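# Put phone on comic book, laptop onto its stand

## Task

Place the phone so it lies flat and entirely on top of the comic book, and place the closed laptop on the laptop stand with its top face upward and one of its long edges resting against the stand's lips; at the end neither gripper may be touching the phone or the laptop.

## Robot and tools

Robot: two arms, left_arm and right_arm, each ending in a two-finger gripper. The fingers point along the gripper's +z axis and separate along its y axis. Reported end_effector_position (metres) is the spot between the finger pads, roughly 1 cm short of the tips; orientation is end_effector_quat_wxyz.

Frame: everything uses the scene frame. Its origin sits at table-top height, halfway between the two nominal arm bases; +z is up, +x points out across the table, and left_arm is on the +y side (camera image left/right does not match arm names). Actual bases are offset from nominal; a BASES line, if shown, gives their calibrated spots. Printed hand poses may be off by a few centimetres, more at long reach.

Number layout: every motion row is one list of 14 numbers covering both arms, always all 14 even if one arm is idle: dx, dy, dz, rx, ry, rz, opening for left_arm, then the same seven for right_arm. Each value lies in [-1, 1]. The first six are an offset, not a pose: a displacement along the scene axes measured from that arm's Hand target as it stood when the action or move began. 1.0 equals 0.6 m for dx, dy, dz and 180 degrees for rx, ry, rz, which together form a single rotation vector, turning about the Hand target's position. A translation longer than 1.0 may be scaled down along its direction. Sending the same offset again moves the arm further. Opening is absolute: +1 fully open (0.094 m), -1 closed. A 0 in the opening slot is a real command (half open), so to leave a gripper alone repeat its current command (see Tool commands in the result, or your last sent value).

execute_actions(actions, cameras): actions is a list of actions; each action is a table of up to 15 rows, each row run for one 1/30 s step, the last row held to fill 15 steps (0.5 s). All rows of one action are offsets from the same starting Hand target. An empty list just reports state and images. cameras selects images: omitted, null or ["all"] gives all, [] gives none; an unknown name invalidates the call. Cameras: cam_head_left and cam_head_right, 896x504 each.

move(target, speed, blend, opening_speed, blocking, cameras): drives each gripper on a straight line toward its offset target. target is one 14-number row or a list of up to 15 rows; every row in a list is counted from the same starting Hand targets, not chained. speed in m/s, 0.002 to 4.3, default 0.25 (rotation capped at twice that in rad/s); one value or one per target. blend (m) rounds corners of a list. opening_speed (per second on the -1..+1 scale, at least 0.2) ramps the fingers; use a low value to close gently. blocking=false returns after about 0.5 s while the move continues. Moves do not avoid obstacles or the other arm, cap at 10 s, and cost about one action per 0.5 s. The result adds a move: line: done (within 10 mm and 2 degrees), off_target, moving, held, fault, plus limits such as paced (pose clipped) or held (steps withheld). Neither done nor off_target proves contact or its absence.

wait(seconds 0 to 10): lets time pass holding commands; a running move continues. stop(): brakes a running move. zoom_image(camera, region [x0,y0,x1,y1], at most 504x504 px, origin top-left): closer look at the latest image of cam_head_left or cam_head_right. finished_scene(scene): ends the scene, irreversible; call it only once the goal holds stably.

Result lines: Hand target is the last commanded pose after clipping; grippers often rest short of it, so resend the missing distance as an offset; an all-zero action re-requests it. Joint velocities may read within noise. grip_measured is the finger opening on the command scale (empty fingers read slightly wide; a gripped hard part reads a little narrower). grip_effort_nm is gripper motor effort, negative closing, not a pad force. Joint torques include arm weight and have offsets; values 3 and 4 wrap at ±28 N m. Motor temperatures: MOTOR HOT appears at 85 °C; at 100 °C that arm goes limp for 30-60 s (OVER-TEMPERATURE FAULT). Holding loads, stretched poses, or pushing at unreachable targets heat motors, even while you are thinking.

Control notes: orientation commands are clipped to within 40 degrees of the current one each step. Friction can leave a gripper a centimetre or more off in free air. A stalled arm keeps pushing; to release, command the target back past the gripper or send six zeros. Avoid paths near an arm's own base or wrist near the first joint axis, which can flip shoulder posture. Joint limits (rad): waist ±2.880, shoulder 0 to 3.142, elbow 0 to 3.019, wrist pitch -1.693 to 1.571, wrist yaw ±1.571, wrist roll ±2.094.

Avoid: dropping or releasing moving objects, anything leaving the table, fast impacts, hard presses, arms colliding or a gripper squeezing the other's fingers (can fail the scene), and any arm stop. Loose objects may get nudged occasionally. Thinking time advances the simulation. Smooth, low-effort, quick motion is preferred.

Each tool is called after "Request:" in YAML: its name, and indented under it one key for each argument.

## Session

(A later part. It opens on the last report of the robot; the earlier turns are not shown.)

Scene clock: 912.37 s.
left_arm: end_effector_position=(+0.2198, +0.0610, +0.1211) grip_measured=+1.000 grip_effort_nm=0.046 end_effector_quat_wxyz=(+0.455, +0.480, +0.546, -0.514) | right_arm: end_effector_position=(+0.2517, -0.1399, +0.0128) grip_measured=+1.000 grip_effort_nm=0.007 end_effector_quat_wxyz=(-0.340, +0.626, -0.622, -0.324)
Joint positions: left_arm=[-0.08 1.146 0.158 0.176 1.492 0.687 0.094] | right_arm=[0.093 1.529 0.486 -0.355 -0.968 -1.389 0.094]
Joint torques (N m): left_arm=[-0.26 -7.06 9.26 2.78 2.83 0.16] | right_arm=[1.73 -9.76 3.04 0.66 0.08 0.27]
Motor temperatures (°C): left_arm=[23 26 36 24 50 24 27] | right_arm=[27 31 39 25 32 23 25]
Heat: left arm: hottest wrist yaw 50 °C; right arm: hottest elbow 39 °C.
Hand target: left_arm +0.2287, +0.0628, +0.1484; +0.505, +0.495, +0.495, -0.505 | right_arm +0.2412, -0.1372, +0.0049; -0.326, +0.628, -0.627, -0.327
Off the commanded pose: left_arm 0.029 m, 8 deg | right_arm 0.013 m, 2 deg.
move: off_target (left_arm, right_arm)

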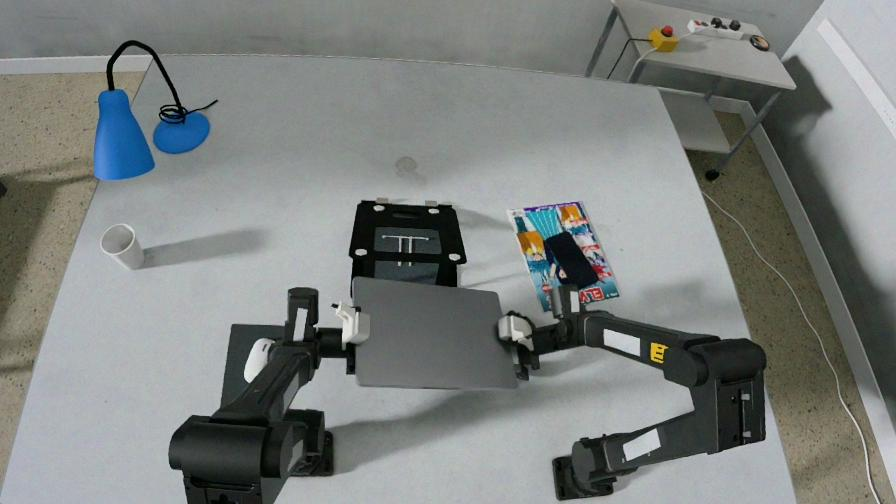

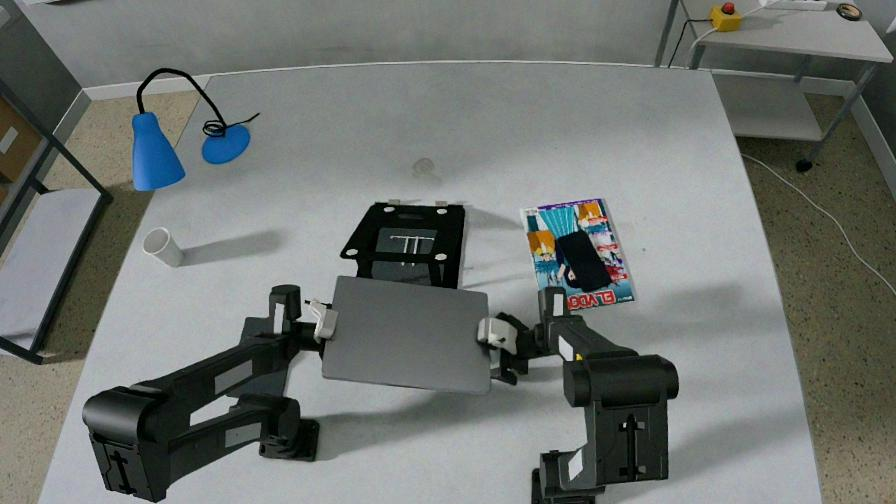

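Request:
move:
  target:
    - [0,0,0,0,0,0,1, 0.01,0.0,0.1,0.05,0,0,1]
    - [0,0,0.05,0,0,0,1, 0.01,0.01,0.25,0.1,0,0,1]
  speed: 0.06

Request:
zoom_image:
  camera: "cam_head_left"
  region: [310, 250, 570, 430]

Request:
zoom_image:
  camera: "cam_head_right"
  region: [290, 250, 550, 430]

Scene clock: 919.20 s.
left_arm: end_effector_position=(+0.2164, +0.0613, +0.1578) grip_measured=+1.000 grip_effort_nm=0.046 end_effector_quat_wxyz=(+0.454, +0.472, +0.534, -0.535) | right_arm: end_effector_position=(+0.2206, -0.1340, +0.1205) grip_measured=+1.000 grip_effort_nm=0.012 end_effector_quat_wxyz=(-0.389, +0.560, -0.589, -0.434)
Joint positions: left_arm=[-0.077 1.012 0.136 0.403 1.538 0.33 0.094] | right_arm=[0.046 1.264 0.505 -0.745 -1.244 -1.42 0.094]
Joint torques (N m): left_arm=[-0.79 -6.18 10.8 3 0.41 0.29] | right_arm=[0.38 -10.4 11.25 -0.28 -1.52 0.26]
Heat: left arm: hottest wrist yaw 49 °C; right arm: hottest elbow 39 °C.
Hand target: left_arm +0.2288, +0.0628, +0.1784; +0.505, +0.494, +0.495, -0.505 | right_arm +0.2472, -0.1312, +0.1550; -0.420, +0.569, -0.568, -0.421
Off the commanded pose: left_arm 0.024 m, 9 deg | right_arm 0.044 m, 5 deg.
move: off_target (left_arm, right_arm)

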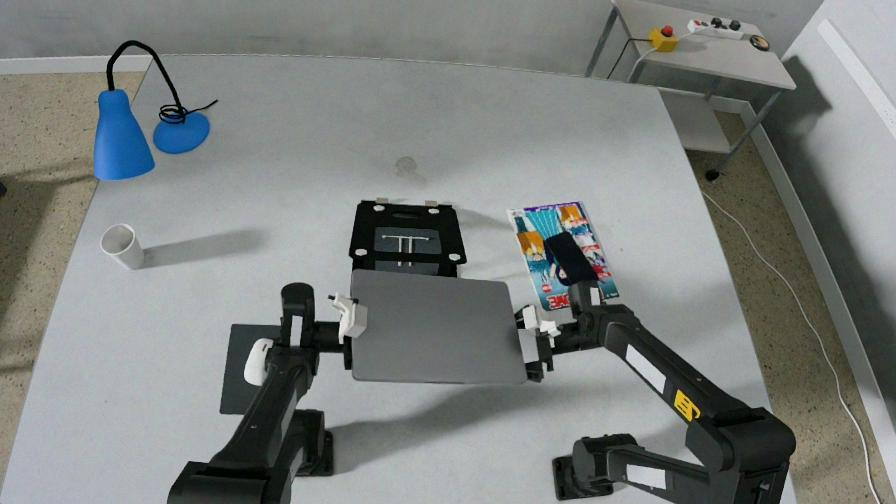

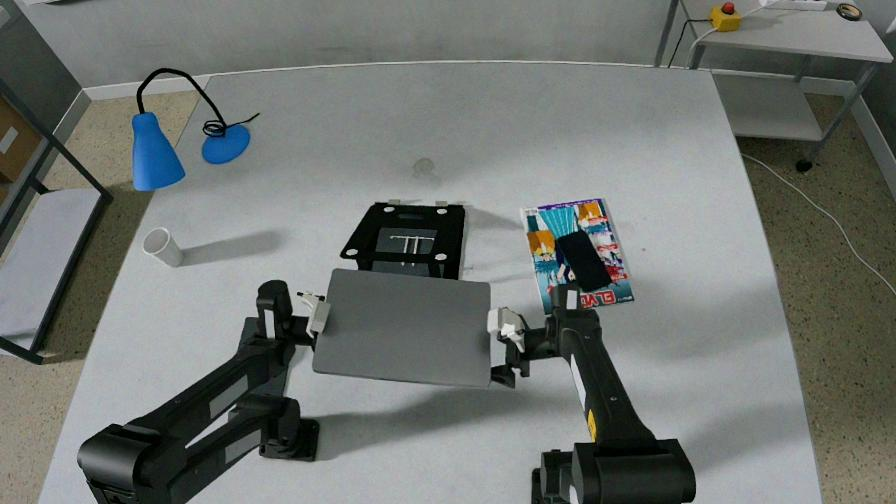

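Scaled by 1.938.

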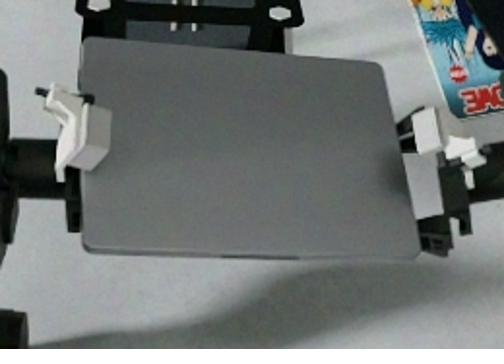

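Scaled by 1.938.

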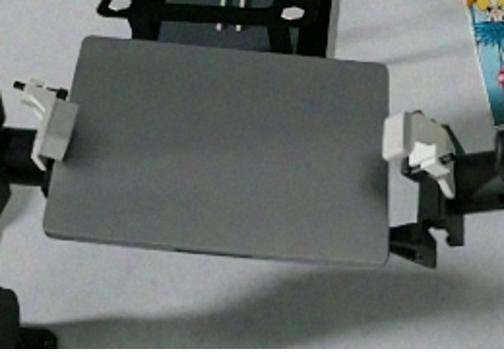

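Request:
move:
  target:
    - [0,0,0.0,0,0,0,1, 0.0,0.0,0.08,0,0,0,1]
    - [0,0,0.13,0,0,0,1, 0.0,0.0,0.22,0,0,0,1]
  speed: 0.07

Request:
zoom_image:
  camera: "cam_head_left"
  region: [310, 230, 570, 410]

Request:
zoom_image:
  camera: "cam_head_right"
  region: [290, 230, 550, 410]

Scene clock: 932.47 s.
left_arm: end_effector_position=(+0.2080, +0.0642, +0.2064) grip_measured=+1.000 grip_effort_nm=0.042 end_effector_quat_wxyz=(+0.452, +0.450, +0.548, -0.541) | right_arm: end_effector_position=(+0.2229, -0.1350, +0.2346) grip_measured=+1.000 grip_effort_nm=0.007 end_effector_quat_wxyz=(+0.374, -0.547, +0.602, +0.446)
Joint positions: left_arm=[-0.064 0.744 0.136 0.457 1.527 -0.037 0.094] | right_arm=[0.042 1.065 0.716 -1.198 -1.242 -1.41 0.094]
Joint torques (N m): left_arm=[-2.08 -3.9 18.91 2.99 0.34 0.21] | right_arm=[0.56 -9 15.39 -0.09 -1.59 0.09]
Motor temperatures (°C): left_arm=[23 26 37 24 42 24 27] | right_arm=[27 32 40 25 34 23 25]
Heat: left arm: hottest wrist yaw 42 °C; right arm: hottest elbow 40 °C.
Hand target: left_arm +0.2287, +0.0627, +0.2564; +0.505, +0.494, +0.495, -0.505 | right_arm +0.2473, -0.1312, +0.2870; +0.421, -0.569, +0.568, +0.421
Off the commanded pose: left_arm 0.054 m, 11 deg | right_arm 0.058 m, 8 deg.
move: off_target (left_arm, right_arm)

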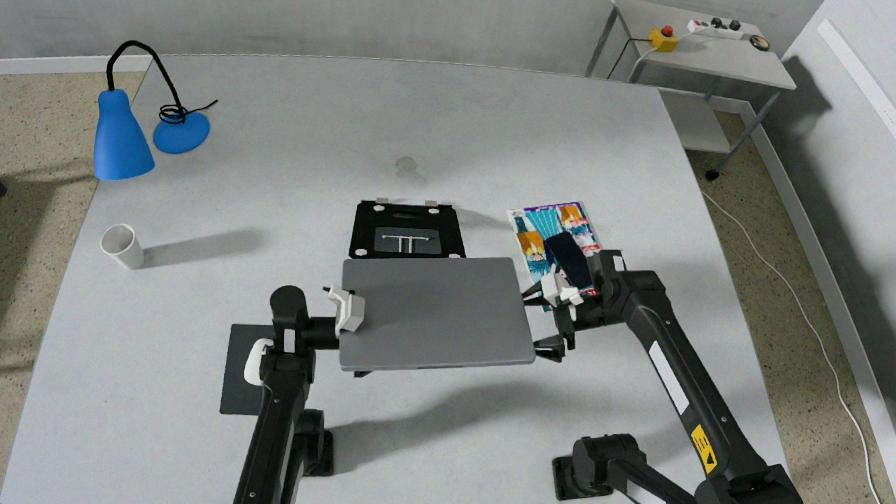

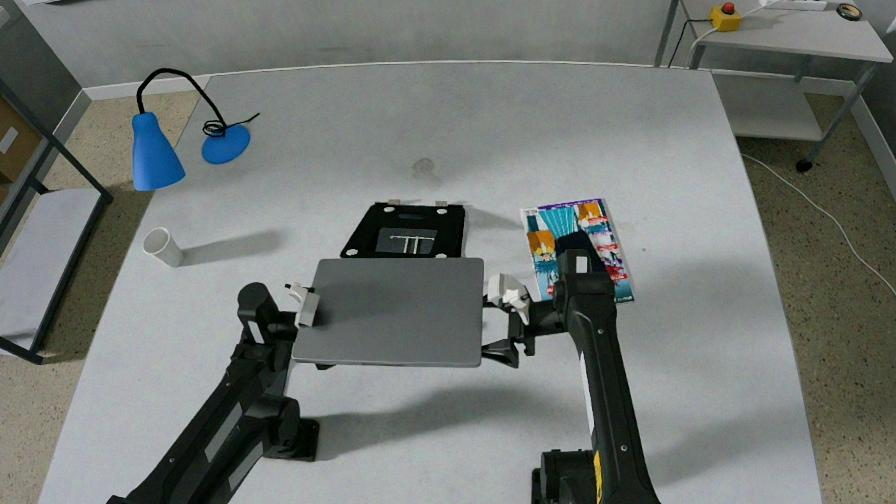

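Scaled by 1.938.

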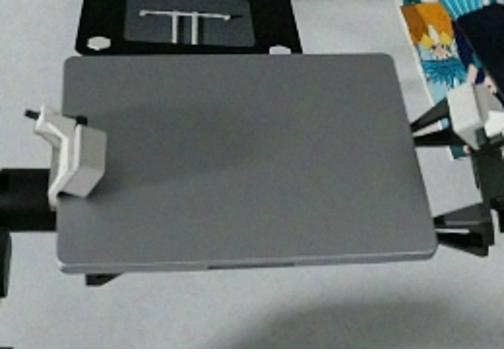

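Scaled by 1.938.

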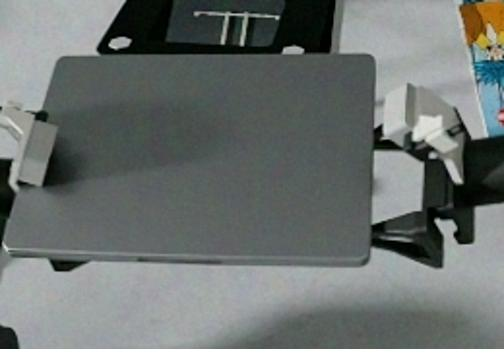

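Request:
execute_actions:
  actions: []

Scene clock: 944.60 s.
left_arm: end_effector_position=(+0.2080, +0.0642, +0.2064) grip_measured=+1.000 grip_effort_nm=0.042 end_effector_quat_wxyz=(+0.452, +0.450, +0.548, -0.541) | right_arm: end_effector_position=(+0.2229, -0.1350, +0.2346) grip_measured=+1.000 grip_effort_nm=0.012 end_effector_quat_wxyz=(+0.374, -0.547, +0.602, +0.446)
Joint positions: left_arm=[-0.064 0.744 0.136 0.457 1.527 -0.037 0.094] | right_arm=[0.042 1.065 0.716 -1.198 -1.242 -1.41 0.094]
Joint velocities: within noise
Joint torques (N m): left_arm=[-1.67 -3.9 18.91 2.82 0.37 0.25] | right_arm=[0.56 -9 15.38 -0.13 -1.59 0.1]
Motor temperatures (°C): left_arm=[23 26 41 24 39 24 27] | right_arm=[27 31 47 25 35 23 25]
Heat: left arm: hottest elbow 41 °C; right arm: hottest elbow 47 °C.
Hand target: left_arm +0.2287, +0.0627, +0.2564; +0.505, +0.495, +0.495, -0.505 | right_arm +0.2473, -0.1312, +0.2870; +0.420, -0.569, +0.568, +0.421
Tool commands: left_gripper/opening=+1.0 right_gripper/opening=+1.0
Off the commanded pose: left_arm 0.054 m, 11 deg | right_arm 0.058 m, 8 deg.

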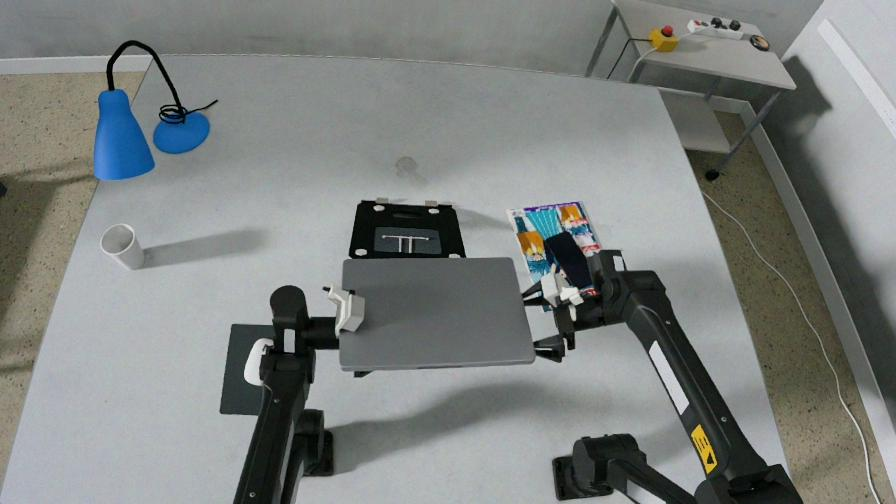

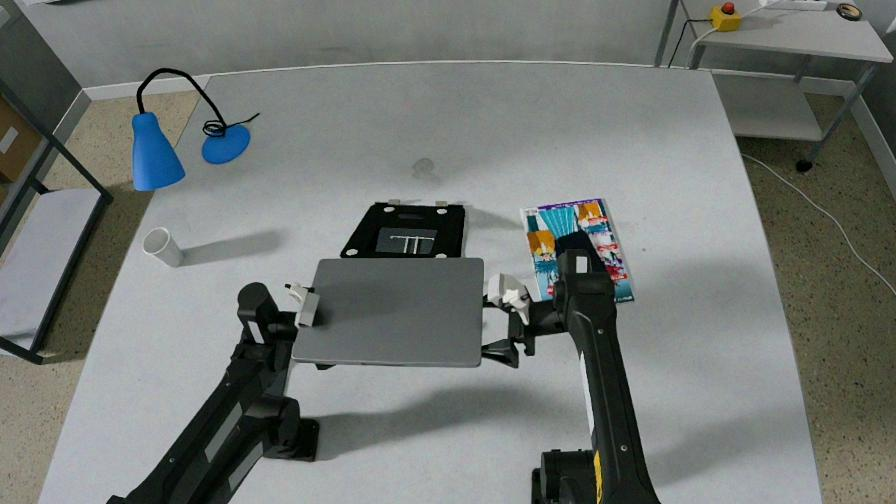

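Request:
move:
  target: [0.15,0.042,0.02,0,0,0,1,0.15,0.042,0.0,0,0,0,1]
  speed: 0.06

Scene clock: 949.63 s.
left_arm: end_effector_position=(+0.2870, +0.0871, +0.2140) grip_measured=+1.000 grip_effort_nm=0.037 end_effector_quat_wxyz=(+0.453, +0.408, +0.579, -0.541) | right_arm: end_effector_position=(+0.3135, -0.1215, +0.2441) grip_measured=+1.000 grip_effort_nm=0.007 end_effector_quat_wxyz=(-0.396, +0.558, -0.592, -0.426)
Joint positions: left_arm=[0.038 1.041 0.301 0.475 1.554 0.004 0.094] | right_arm=[0.069 1.27 0.895 -0.999 -1.235 -1.296 0.094]
Joint torques (N m): left_arm=[-1.73 -6.71 19.3 3.33 0.46 0.59] | right_arm=[2.43 -10.64 14.95 0.83 -1.46 0.54]
Heat: left arm: hottest elbow 42 °C; right arm: hottest elbow 49 °C.
Hand target: left_arm +0.3186, +0.0880, +0.2683; +0.505, +0.495, +0.495, -0.505 | right_arm +0.3373, -0.1061, +0.2869; -0.421, +0.569, -0.568, -0.421
Off the commanded pose: left_arm 0.063 m, 16 deg | right_arm 0.051 m, 4 deg.
joint sent to its limit (left arm) — joint 5 (wrist yaw), upper limit. The joint targets are off in position and orientation.
move: off_target (left_arm, right_arm)

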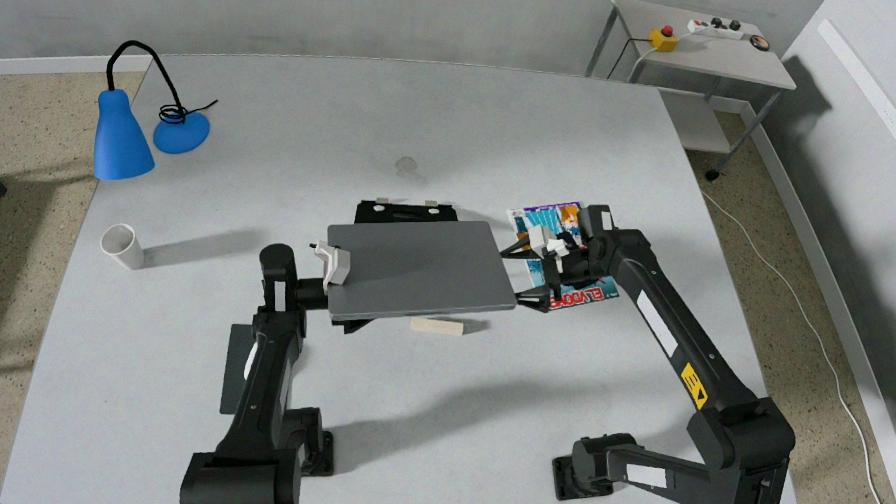

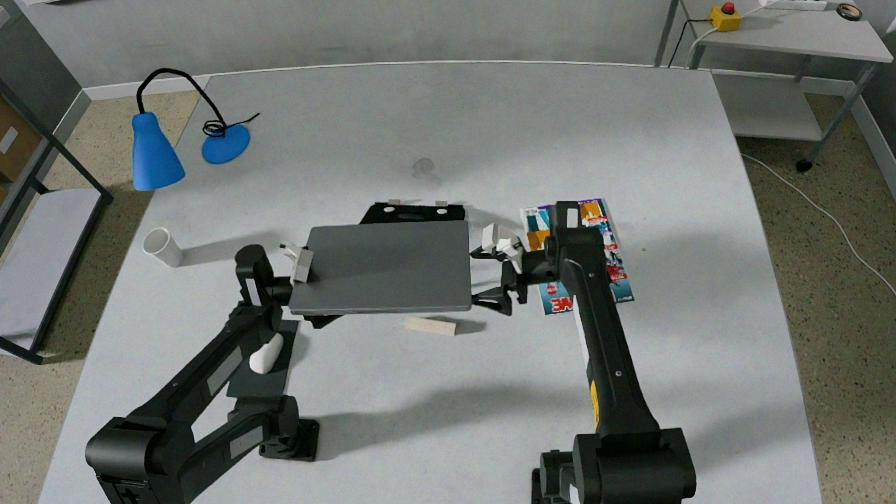

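Request:
zoom_image:
  camera: "cam_head_left"
  region: [460, 190, 620, 330]

Request:
zoom_image:
  camera: "cam_head_right"
  region: [260, 190, 620, 350]

Scaled by 3.150.

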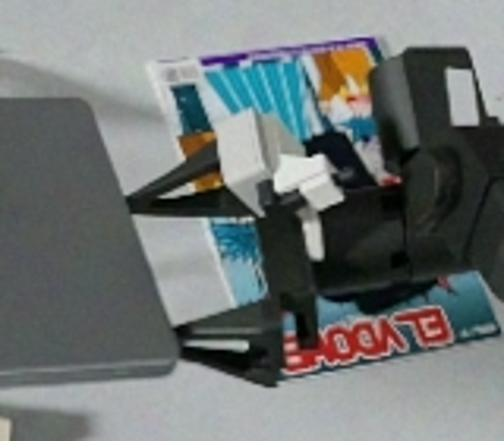

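Scaled by 1.400.

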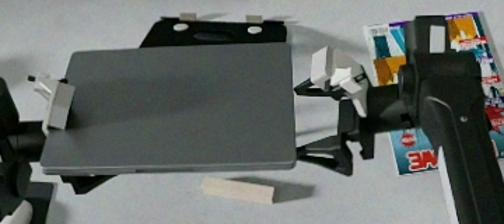

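Request:
move:
  target:
    - [0,0,0,0,0,0,1,0,-0.01,-0.05,0,0,0,1]
    - [0,0,0,0,0,0,1,0,0.09,-0.06,0,0,0,1]
  speed: 0.06

Scene clock: 957.57 s.
left_arm: end_effector_position=(+0.3032, +0.1018, +0.2162) grip_measured=+1.000 grip_effort_nm=0.037 end_effector_quat_wxyz=(+0.461, +0.378, +0.601, -0.532) | right_arm: end_effector_position=(+0.3545, -0.0897, +0.2347) grip_measured=+1.000 grip_effort_nm=0.012 end_effector_quat_wxyz=(-0.430, +0.561, -0.591, -0.389)
Joint positions: left_arm=[0.09 1.064 0.309 0.549 1.536 -0.09 0.094] | right_arm=[0.15 1.305 0.87 -0.55 -1.166 -0.969 0.094]
Joint torques (N m): left_arm=[-5.54 -7.53 18.15 3.93 1.11 0.95] | right_arm=[6.53 -12.57 9.06 1.46 -1.4 0.79]
Heat: left arm: hottest elbow 43 °C; right arm: hottest elbow 50 °C.
Hand target: left_arm +0.3187, +0.0880, +0.2683; +0.505, +0.494, +0.495, -0.505 | right_arm +0.3372, -0.0521, +0.2508; -0.420, +0.569, -0.568, -0.421
Off the commanded pose: left_arm 0.056 m, 19 deg | right_arm 0.044 m, 5 deg.
joint sent to its limit (left arm) — joint 5 (wrist yaw), upper limit. The joint targets are off in position and orientation.
move: off_target (left_arm, right_arm)

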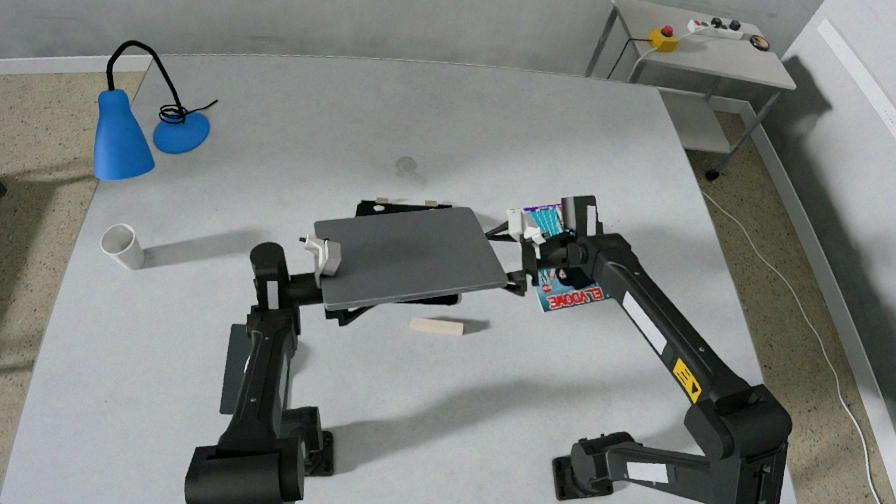

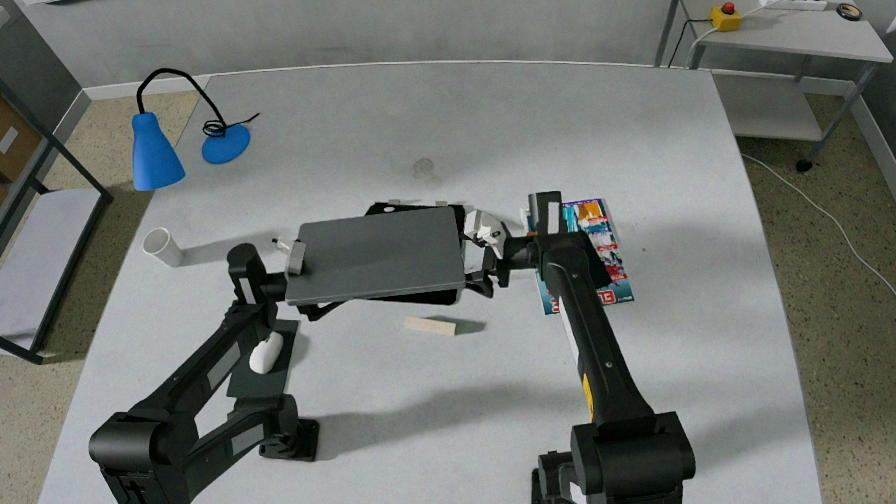

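Request:
zoom_image:
  camera: "cam_head_left"
  region: [290, 180, 600, 340]

Request:
zoom_image:
  camera: "cam_head_right"
  region: [260, 180, 570, 340]

Scaled by 1.626.

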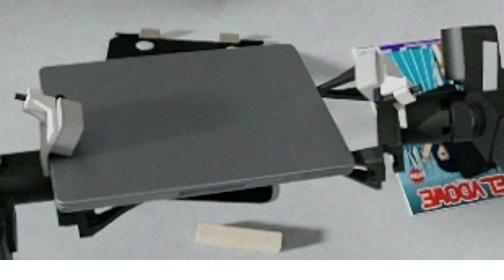

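Scaled by 1.626.

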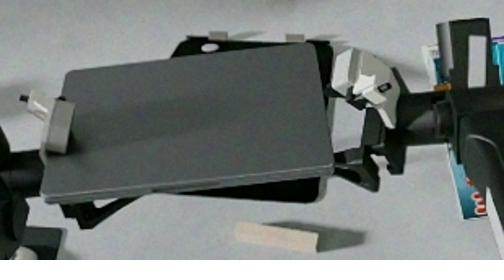

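Request:
move:
  target: [0.24,0.033,0.0,0,0,0,1,0.17,0.033,0.02,0,0,0,1]
  speed: 0.06

Scene clock: 968.83 s.
left_arm: end_effector_position=(+0.4267, +0.1167, +0.2124) grip_measured=+1.000 grip_effort_nm=0.042 end_effector_quat_wxyz=(+0.457, +0.385, +0.594, -0.539) | right_arm: end_effector_position=(+0.4362, -0.0774, +0.2107) grip_measured=+1.000 grip_effort_nm=0.012 end_effector_quat_wxyz=(+0.409, -0.547, +0.613, +0.397)
Joint positions: left_arm=[0.091 1.478 0.618 0.702 1.563 -0.135 0.094] | right_arm=[0.152 1.551 1.072 -0.549 -1.148 -0.945 0.094]
Joint torques (N m): left_arm=[-3.9 -13.04 19.23 3.49 0.02 0.78] | right_arm=[5.71 -17.26 14.35 0.38 -2.22 0.56]
Heat: left arm: hottest elbow 45 °C; right arm: hottest elbow 48 °C.
Hand target: left_arm +0.4627, +0.1078, +0.2683; +0.505, +0.495, +0.495, -0.505 | right_arm +0.4392, -0.0322, +0.2631; +0.421, -0.569, +0.568, +0.421
Off the commanded pose: left_arm 0.067 m, 18 deg | right_arm 0.069 m, 6 deg.
joint read past its limit (left arm) — joint 5 (wrist yaw), upper limit.
joint sent to its limit (left arm) — joint 5 (wrist yaw), upper limit. The joint targets are off in position and orientation.
move: off_target (left_arm, right_arm)

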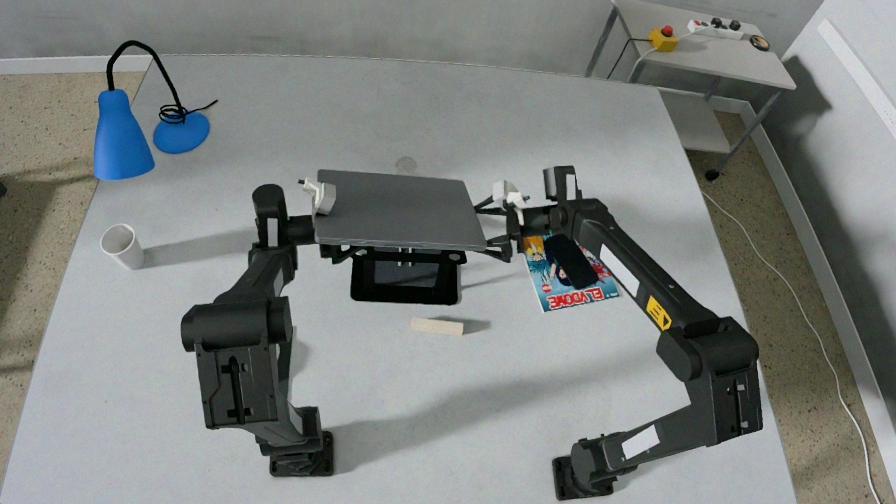

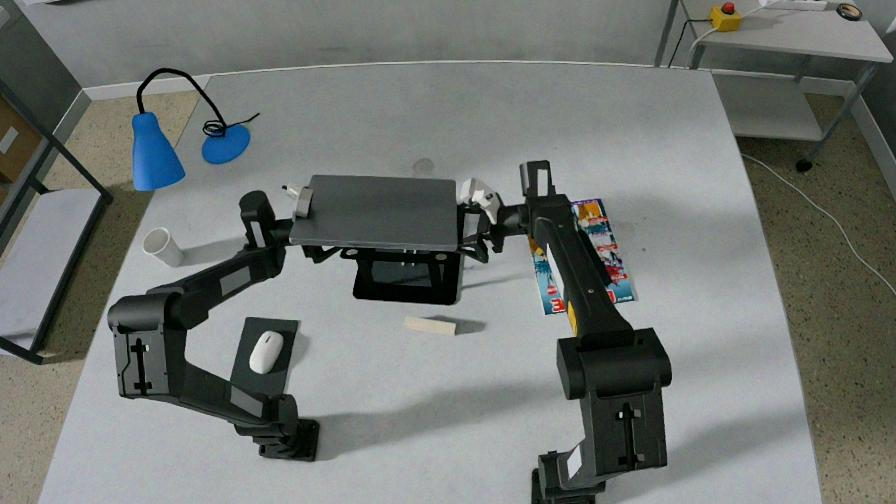

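Request:
move:
  target: [0.04,0,-0.08,0,0.0667,0,1,0.06,0.0,-0.06,0,0.0667,0,1]
  speed: 0.06

Scene clock: 976.30 s.
left_arm: end_effector_position=(+0.4538, +0.1213, +0.1712) grip_measured=+1.000 grip_effort_nm=0.032 end_effector_quat_wxyz=(+0.399, +0.321, +0.631, -0.583) | right_arm: end_effector_position=(+0.4647, -0.0711, +0.1758) grip_measured=+1.000 grip_effort_nm=0.002 end_effector_quat_wxyz=(+0.344, -0.500, +0.649, +0.458)
Joint positions: left_arm=[0.094 1.637 0.671 0.721 1.563 -0.254 0.094] | right_arm=[0.15 1.716 1.192 -0.675 -1.193 -0.904 0.094]
Joint torques (N m): left_arm=[-4.72 -15.5 16.64 3.75 0.02 0.85] | right_arm=[4.54 -19.49 14.17 0.02 -2.41 0.45]
Motor temperatures (°C): left_arm=[23 26 46 24 36 24 27] | right_arm=[27 32 48 25 38 24 25]
Heat: left arm: hottest elbow 46 °C; right arm: hottest elbow 48 °C.
Hand target: left_arm +0.4866, +0.1078, +0.2203; +0.451, +0.439, +0.545, -0.554 | right_arm +0.4753, -0.0323, +0.2269; +0.359, -0.522, +0.609, +0.478
Off the commanded pose: left_arm 0.061 m, 18 deg | right_arm 0.065 m, 6 deg.
joint read past its limit (left arm) — joint 5 (wrist yaw), upper limit.
joint sent to its limit (left arm) — joint 5 (wrist yaw), upper limit. The joint targets are off in position and orientation.
move: off_target (left_arm, right_arm)

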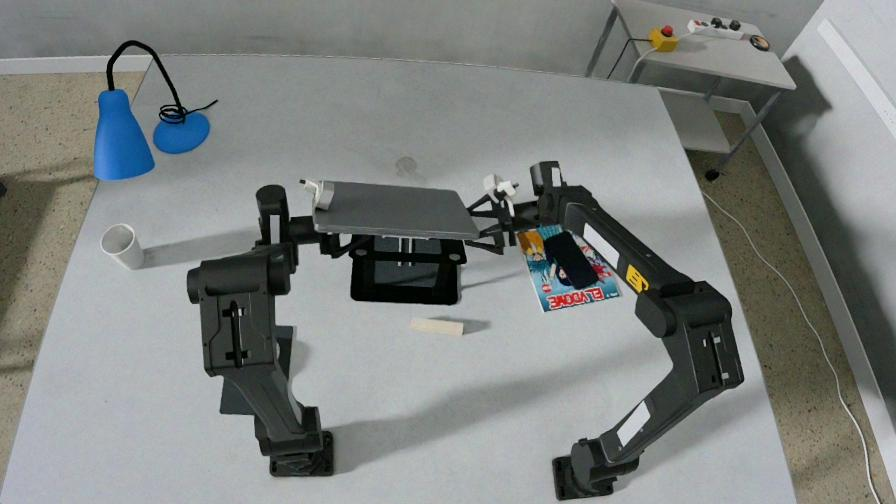

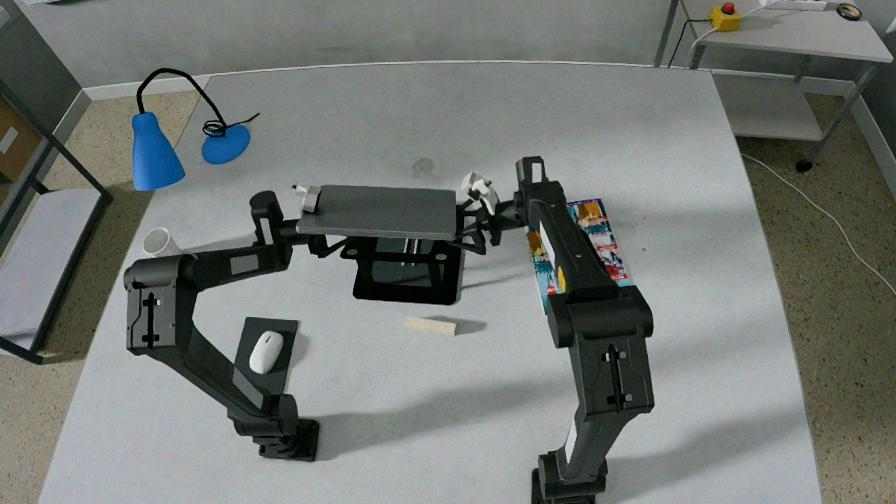

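Request:
move:
  target: [0.0,0,-0.07,0,0.0333,0,1,0.0,0.0,-0.075,0,0.0333,0,1]
  speed: 0.05

Request:
zoom_image:
  camera: "cam_head_left"
  region: [280, 140, 540, 320]

Request:
zoom_image:
  camera: "cam_head_right"
  region: [280, 140, 540, 320]

Scene clock: 980.83 s.
left_arm: end_effector_position=(+0.4571, +0.1219, +0.1382) grip_measured=+1.000 grip_effort_nm=0.032 end_effector_quat_wxyz=(+0.376, +0.296, +0.643, -0.598) | right_arm: end_effector_position=(+0.4656, -0.0704, +0.1413) grip_measured=+1.000 grip_effort_nm=-0.012 end_effector_quat_wxyz=(+0.315, -0.476, +0.662, +0.485)
Joint positions: left_arm=[0.095 1.733 0.671 0.774 1.563 -0.291 0.094] | right_arm=[0.148 1.792 1.192 -0.677 -1.217 -0.889 0.094]
Joint torques (N m): left_arm=[-4.42 -16.5 14.43 3.59 0.11 0.77] | right_arm=[4.54 -20.13 12.79 0.27 -2.28 0.45]
Heat: left arm: hottest elbow 45 °C; right arm: hottest elbow 49 °C.
Hand target: left_arm +0.4867, +0.1079, +0.1783; +0.422, +0.409, +0.568, -0.576 | right_arm +0.4751, -0.0322, +0.1820; +0.326, -0.496, +0.627, +0.505
Off the commanded pose: left_arm 0.052 m, 17 deg | right_arm 0.056 m, 5 deg.
joint read past its limit (left arm) — joint 5 (wrist yaw), upper limit.
joint sent to its limit (left arm) — joint 5 (wrist yaw), upper limit. The joint targets are off in position and orientation.
move: off_target (left_arm, right_arm)

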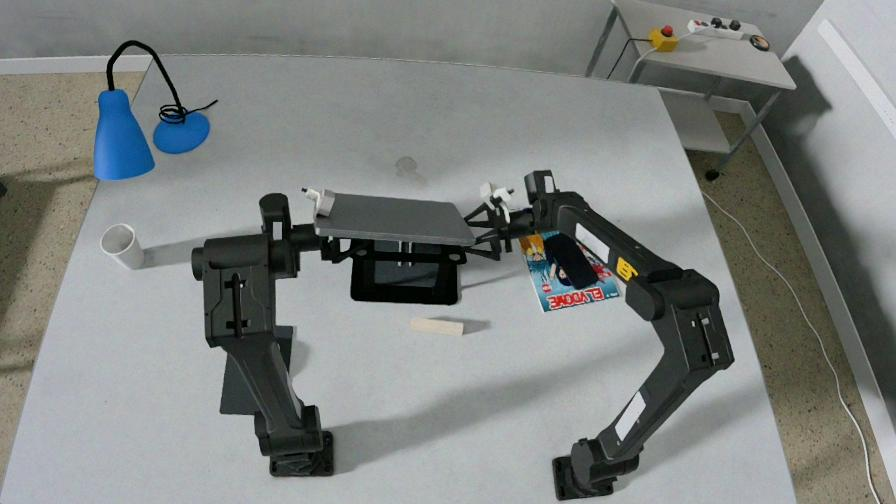

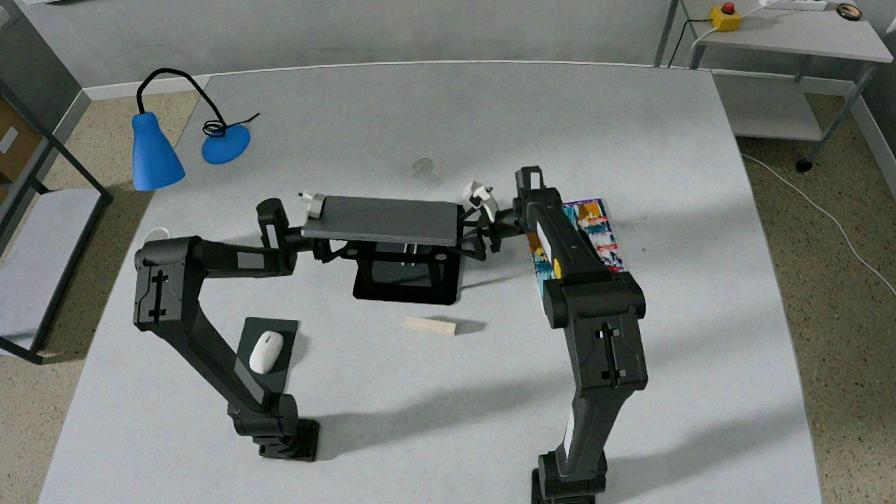

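Scaled by 1.938.

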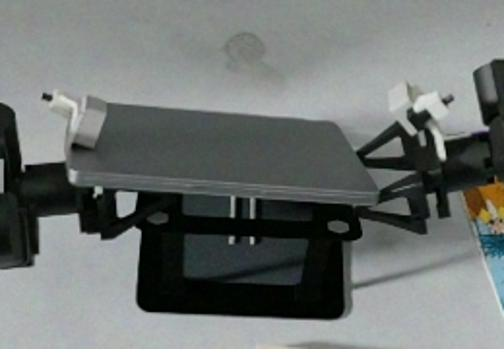

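Scaled by 1.938.

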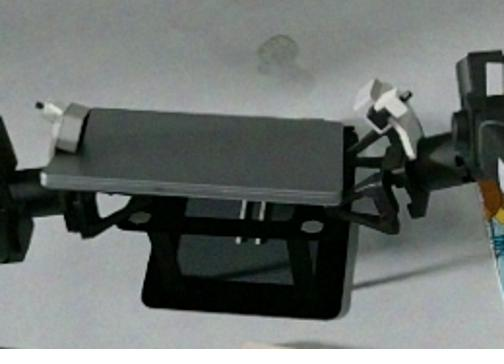

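Request:
move:
  target: [0.0,0,-0.05,0,0.0333,0,1,0.0,0.0,-0.05,0,0.0333,0,1]
  speed: 0.04

Request:
zoom_image:
  camera: "cam_head_left"
  region: [280, 140, 540, 320]

Request:
zoom_image:
  camera: "cam_head_right"
  region: [280, 140, 540, 320]

Scene clock: 991.57 s.
left_arm: end_effector_position=(+0.4749, +0.1250, +0.1237) grip_measured=+1.000 grip_effort_nm=0.037 end_effector_quat_wxyz=(+0.381, +0.288, +0.649, -0.592) | right_arm: end_effector_position=(+0.4559, -0.0541, +0.1301) grip_measured=+1.000 grip_effort_nm=-0.017 end_effector_quat_wxyz=(+0.274, -0.441, +0.669, +0.532)
Joint positions: left_arm=[0.096 1.797 0.708 0.809 1.541 -0.301 0.094] | right_arm=[0.176 1.835 1.196 -0.69 -1.274 -0.805 0.094]
Joint torques (N m): left_arm=[-4.78 -16.03 11.02 2.71 0.94 0.51] | right_arm=[2.67 -18.37 12.31 0.49 -1.08 0.04]
Heat: left arm: hottest elbow 43 °C; right arm: hottest elbow 50 °C.
Hand target: left_arm +0.4868, +0.1079, +0.1483; +0.391, +0.379, +0.590, -0.596 | right_arm +0.4752, -0.0322, +0.1520; +0.293, -0.469, +0.643, +0.530
Off the commanded pose: left_arm 0.032 m, 12 deg | right_arm 0.036 m, 5 deg.
joint sent to its limit (left arm) — joint 5 (wrist yaw), upper limit. The joint targets are off in orientation, not in position.
move: off_target (left_arm, right_arm)

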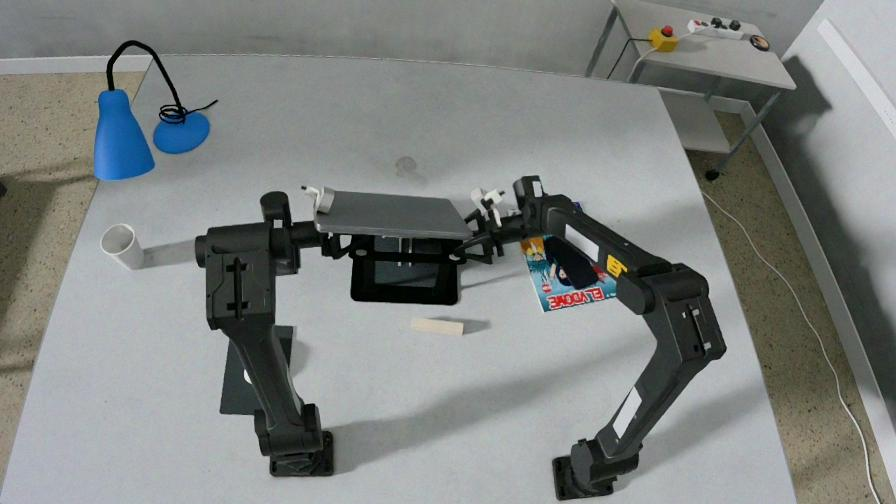

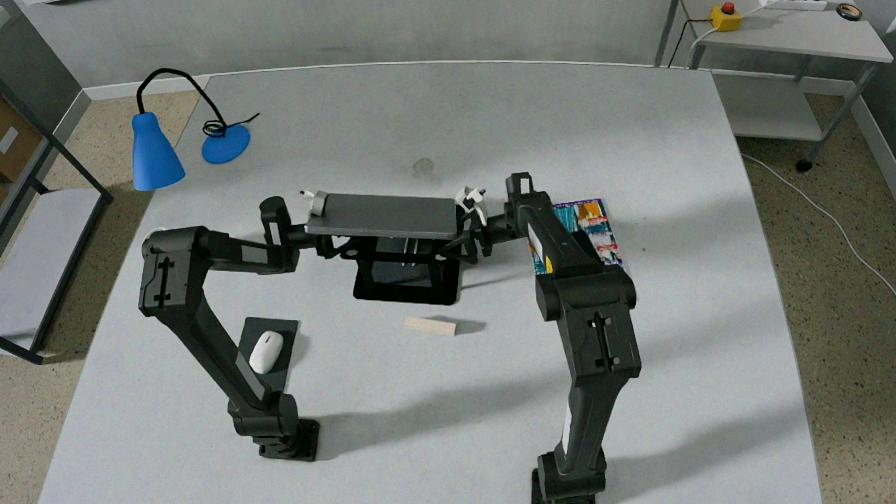

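Scaled by 1.938.

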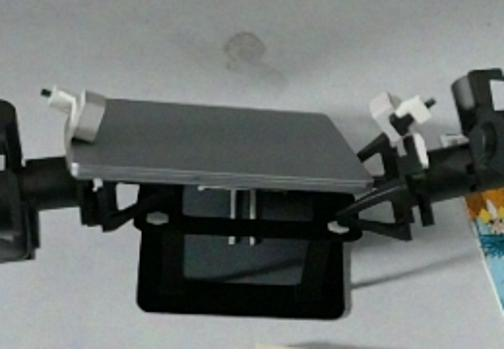

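Scaled by 1.938.

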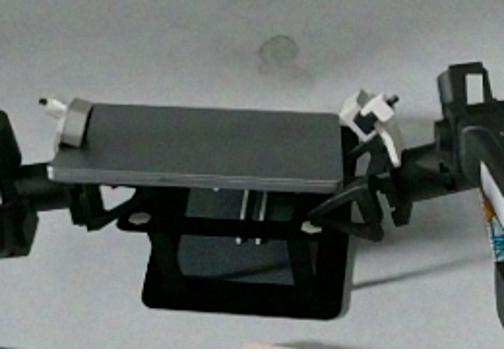

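Request:
move:
  target: [-0.01,0,-0.045,0,0.03,0,1,0.0,0.0,-0.03,0,0.03,0,1]
  speed: 0.04

Request:
zoom_image:
  camera: "cam_head_left"
  region: [280, 140, 540, 320]

Request:
zoom_image:
  camera: "cam_head_right"
  region: [280, 140, 540, 320]

Scene clock: 1002.73 s.
left_arm: end_effector_position=(+0.4816, +0.1258, +0.1173) grip_measured=+1.000 grip_effort_nm=0.032 end_effector_quat_wxyz=(+0.380, +0.286, +0.650, -0.593) | right_arm: end_effector_position=(+0.4625, -0.0515, +0.1258) grip_measured=+1.000 grip_effort_nm=-0.012 end_effector_quat_wxyz=(+0.260, -0.426, +0.671, +0.548)
Joint positions: left_arm=[0.096 1.824 0.726 0.812 1.539 -0.301 0.094] | right_arm=[0.176 1.871 1.23 -0.722 -1.297 -0.792 0.094]
Joint torques (N m): left_arm=[-4.19 -14.15 7.75 2.07 1.05 0.4] | right_arm=[2.49 -17.61 11.17 0.2 -0.93 0.07]
Heat: left arm: hottest elbow 43 °C; right arm: hottest elbow 49 °C.
Hand target: left_arm +0.4807, +0.1078, +0.1214; +0.363, +0.350, +0.607, -0.614 | right_arm +0.4752, -0.0323, +0.1338; +0.262, -0.443, +0.656, +0.551
Off the commanded pose: left_arm 0.018 m, 9 deg | right_arm 0.025 m, 3 deg.
joint sent to its limit (left arm) — joint 5 (wrist yaw), upper limit. The joint targets are off in orientation, not in position.
move: off_target (left_arm, right_arm)

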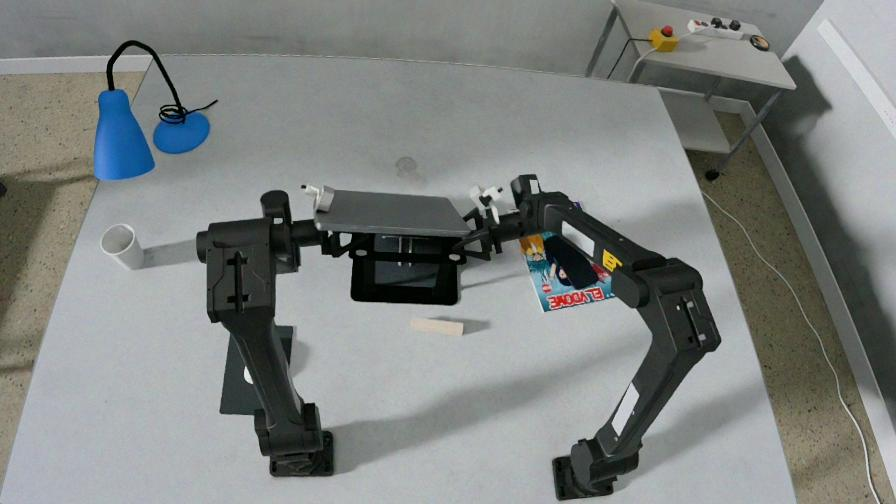

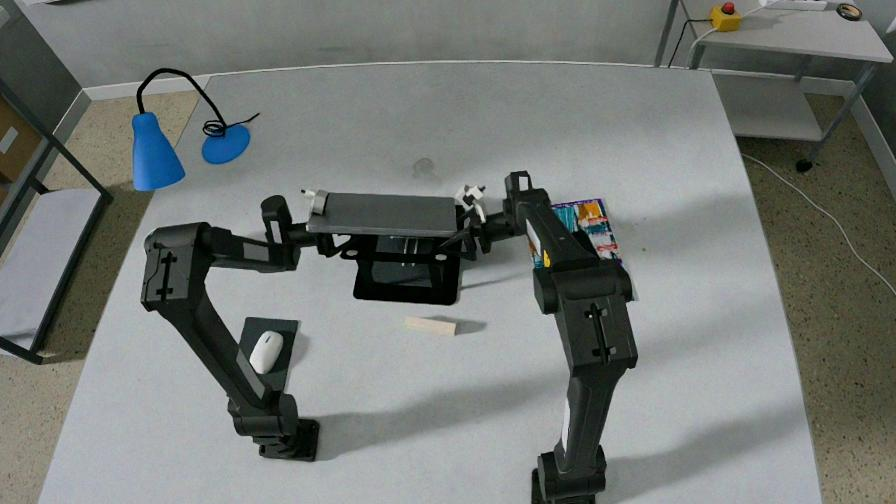

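Scaled by 1.938.

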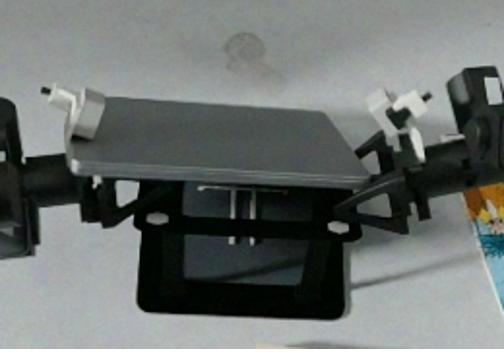

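Scaled by 1.938.

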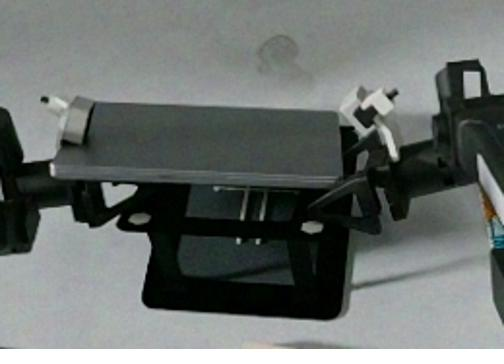

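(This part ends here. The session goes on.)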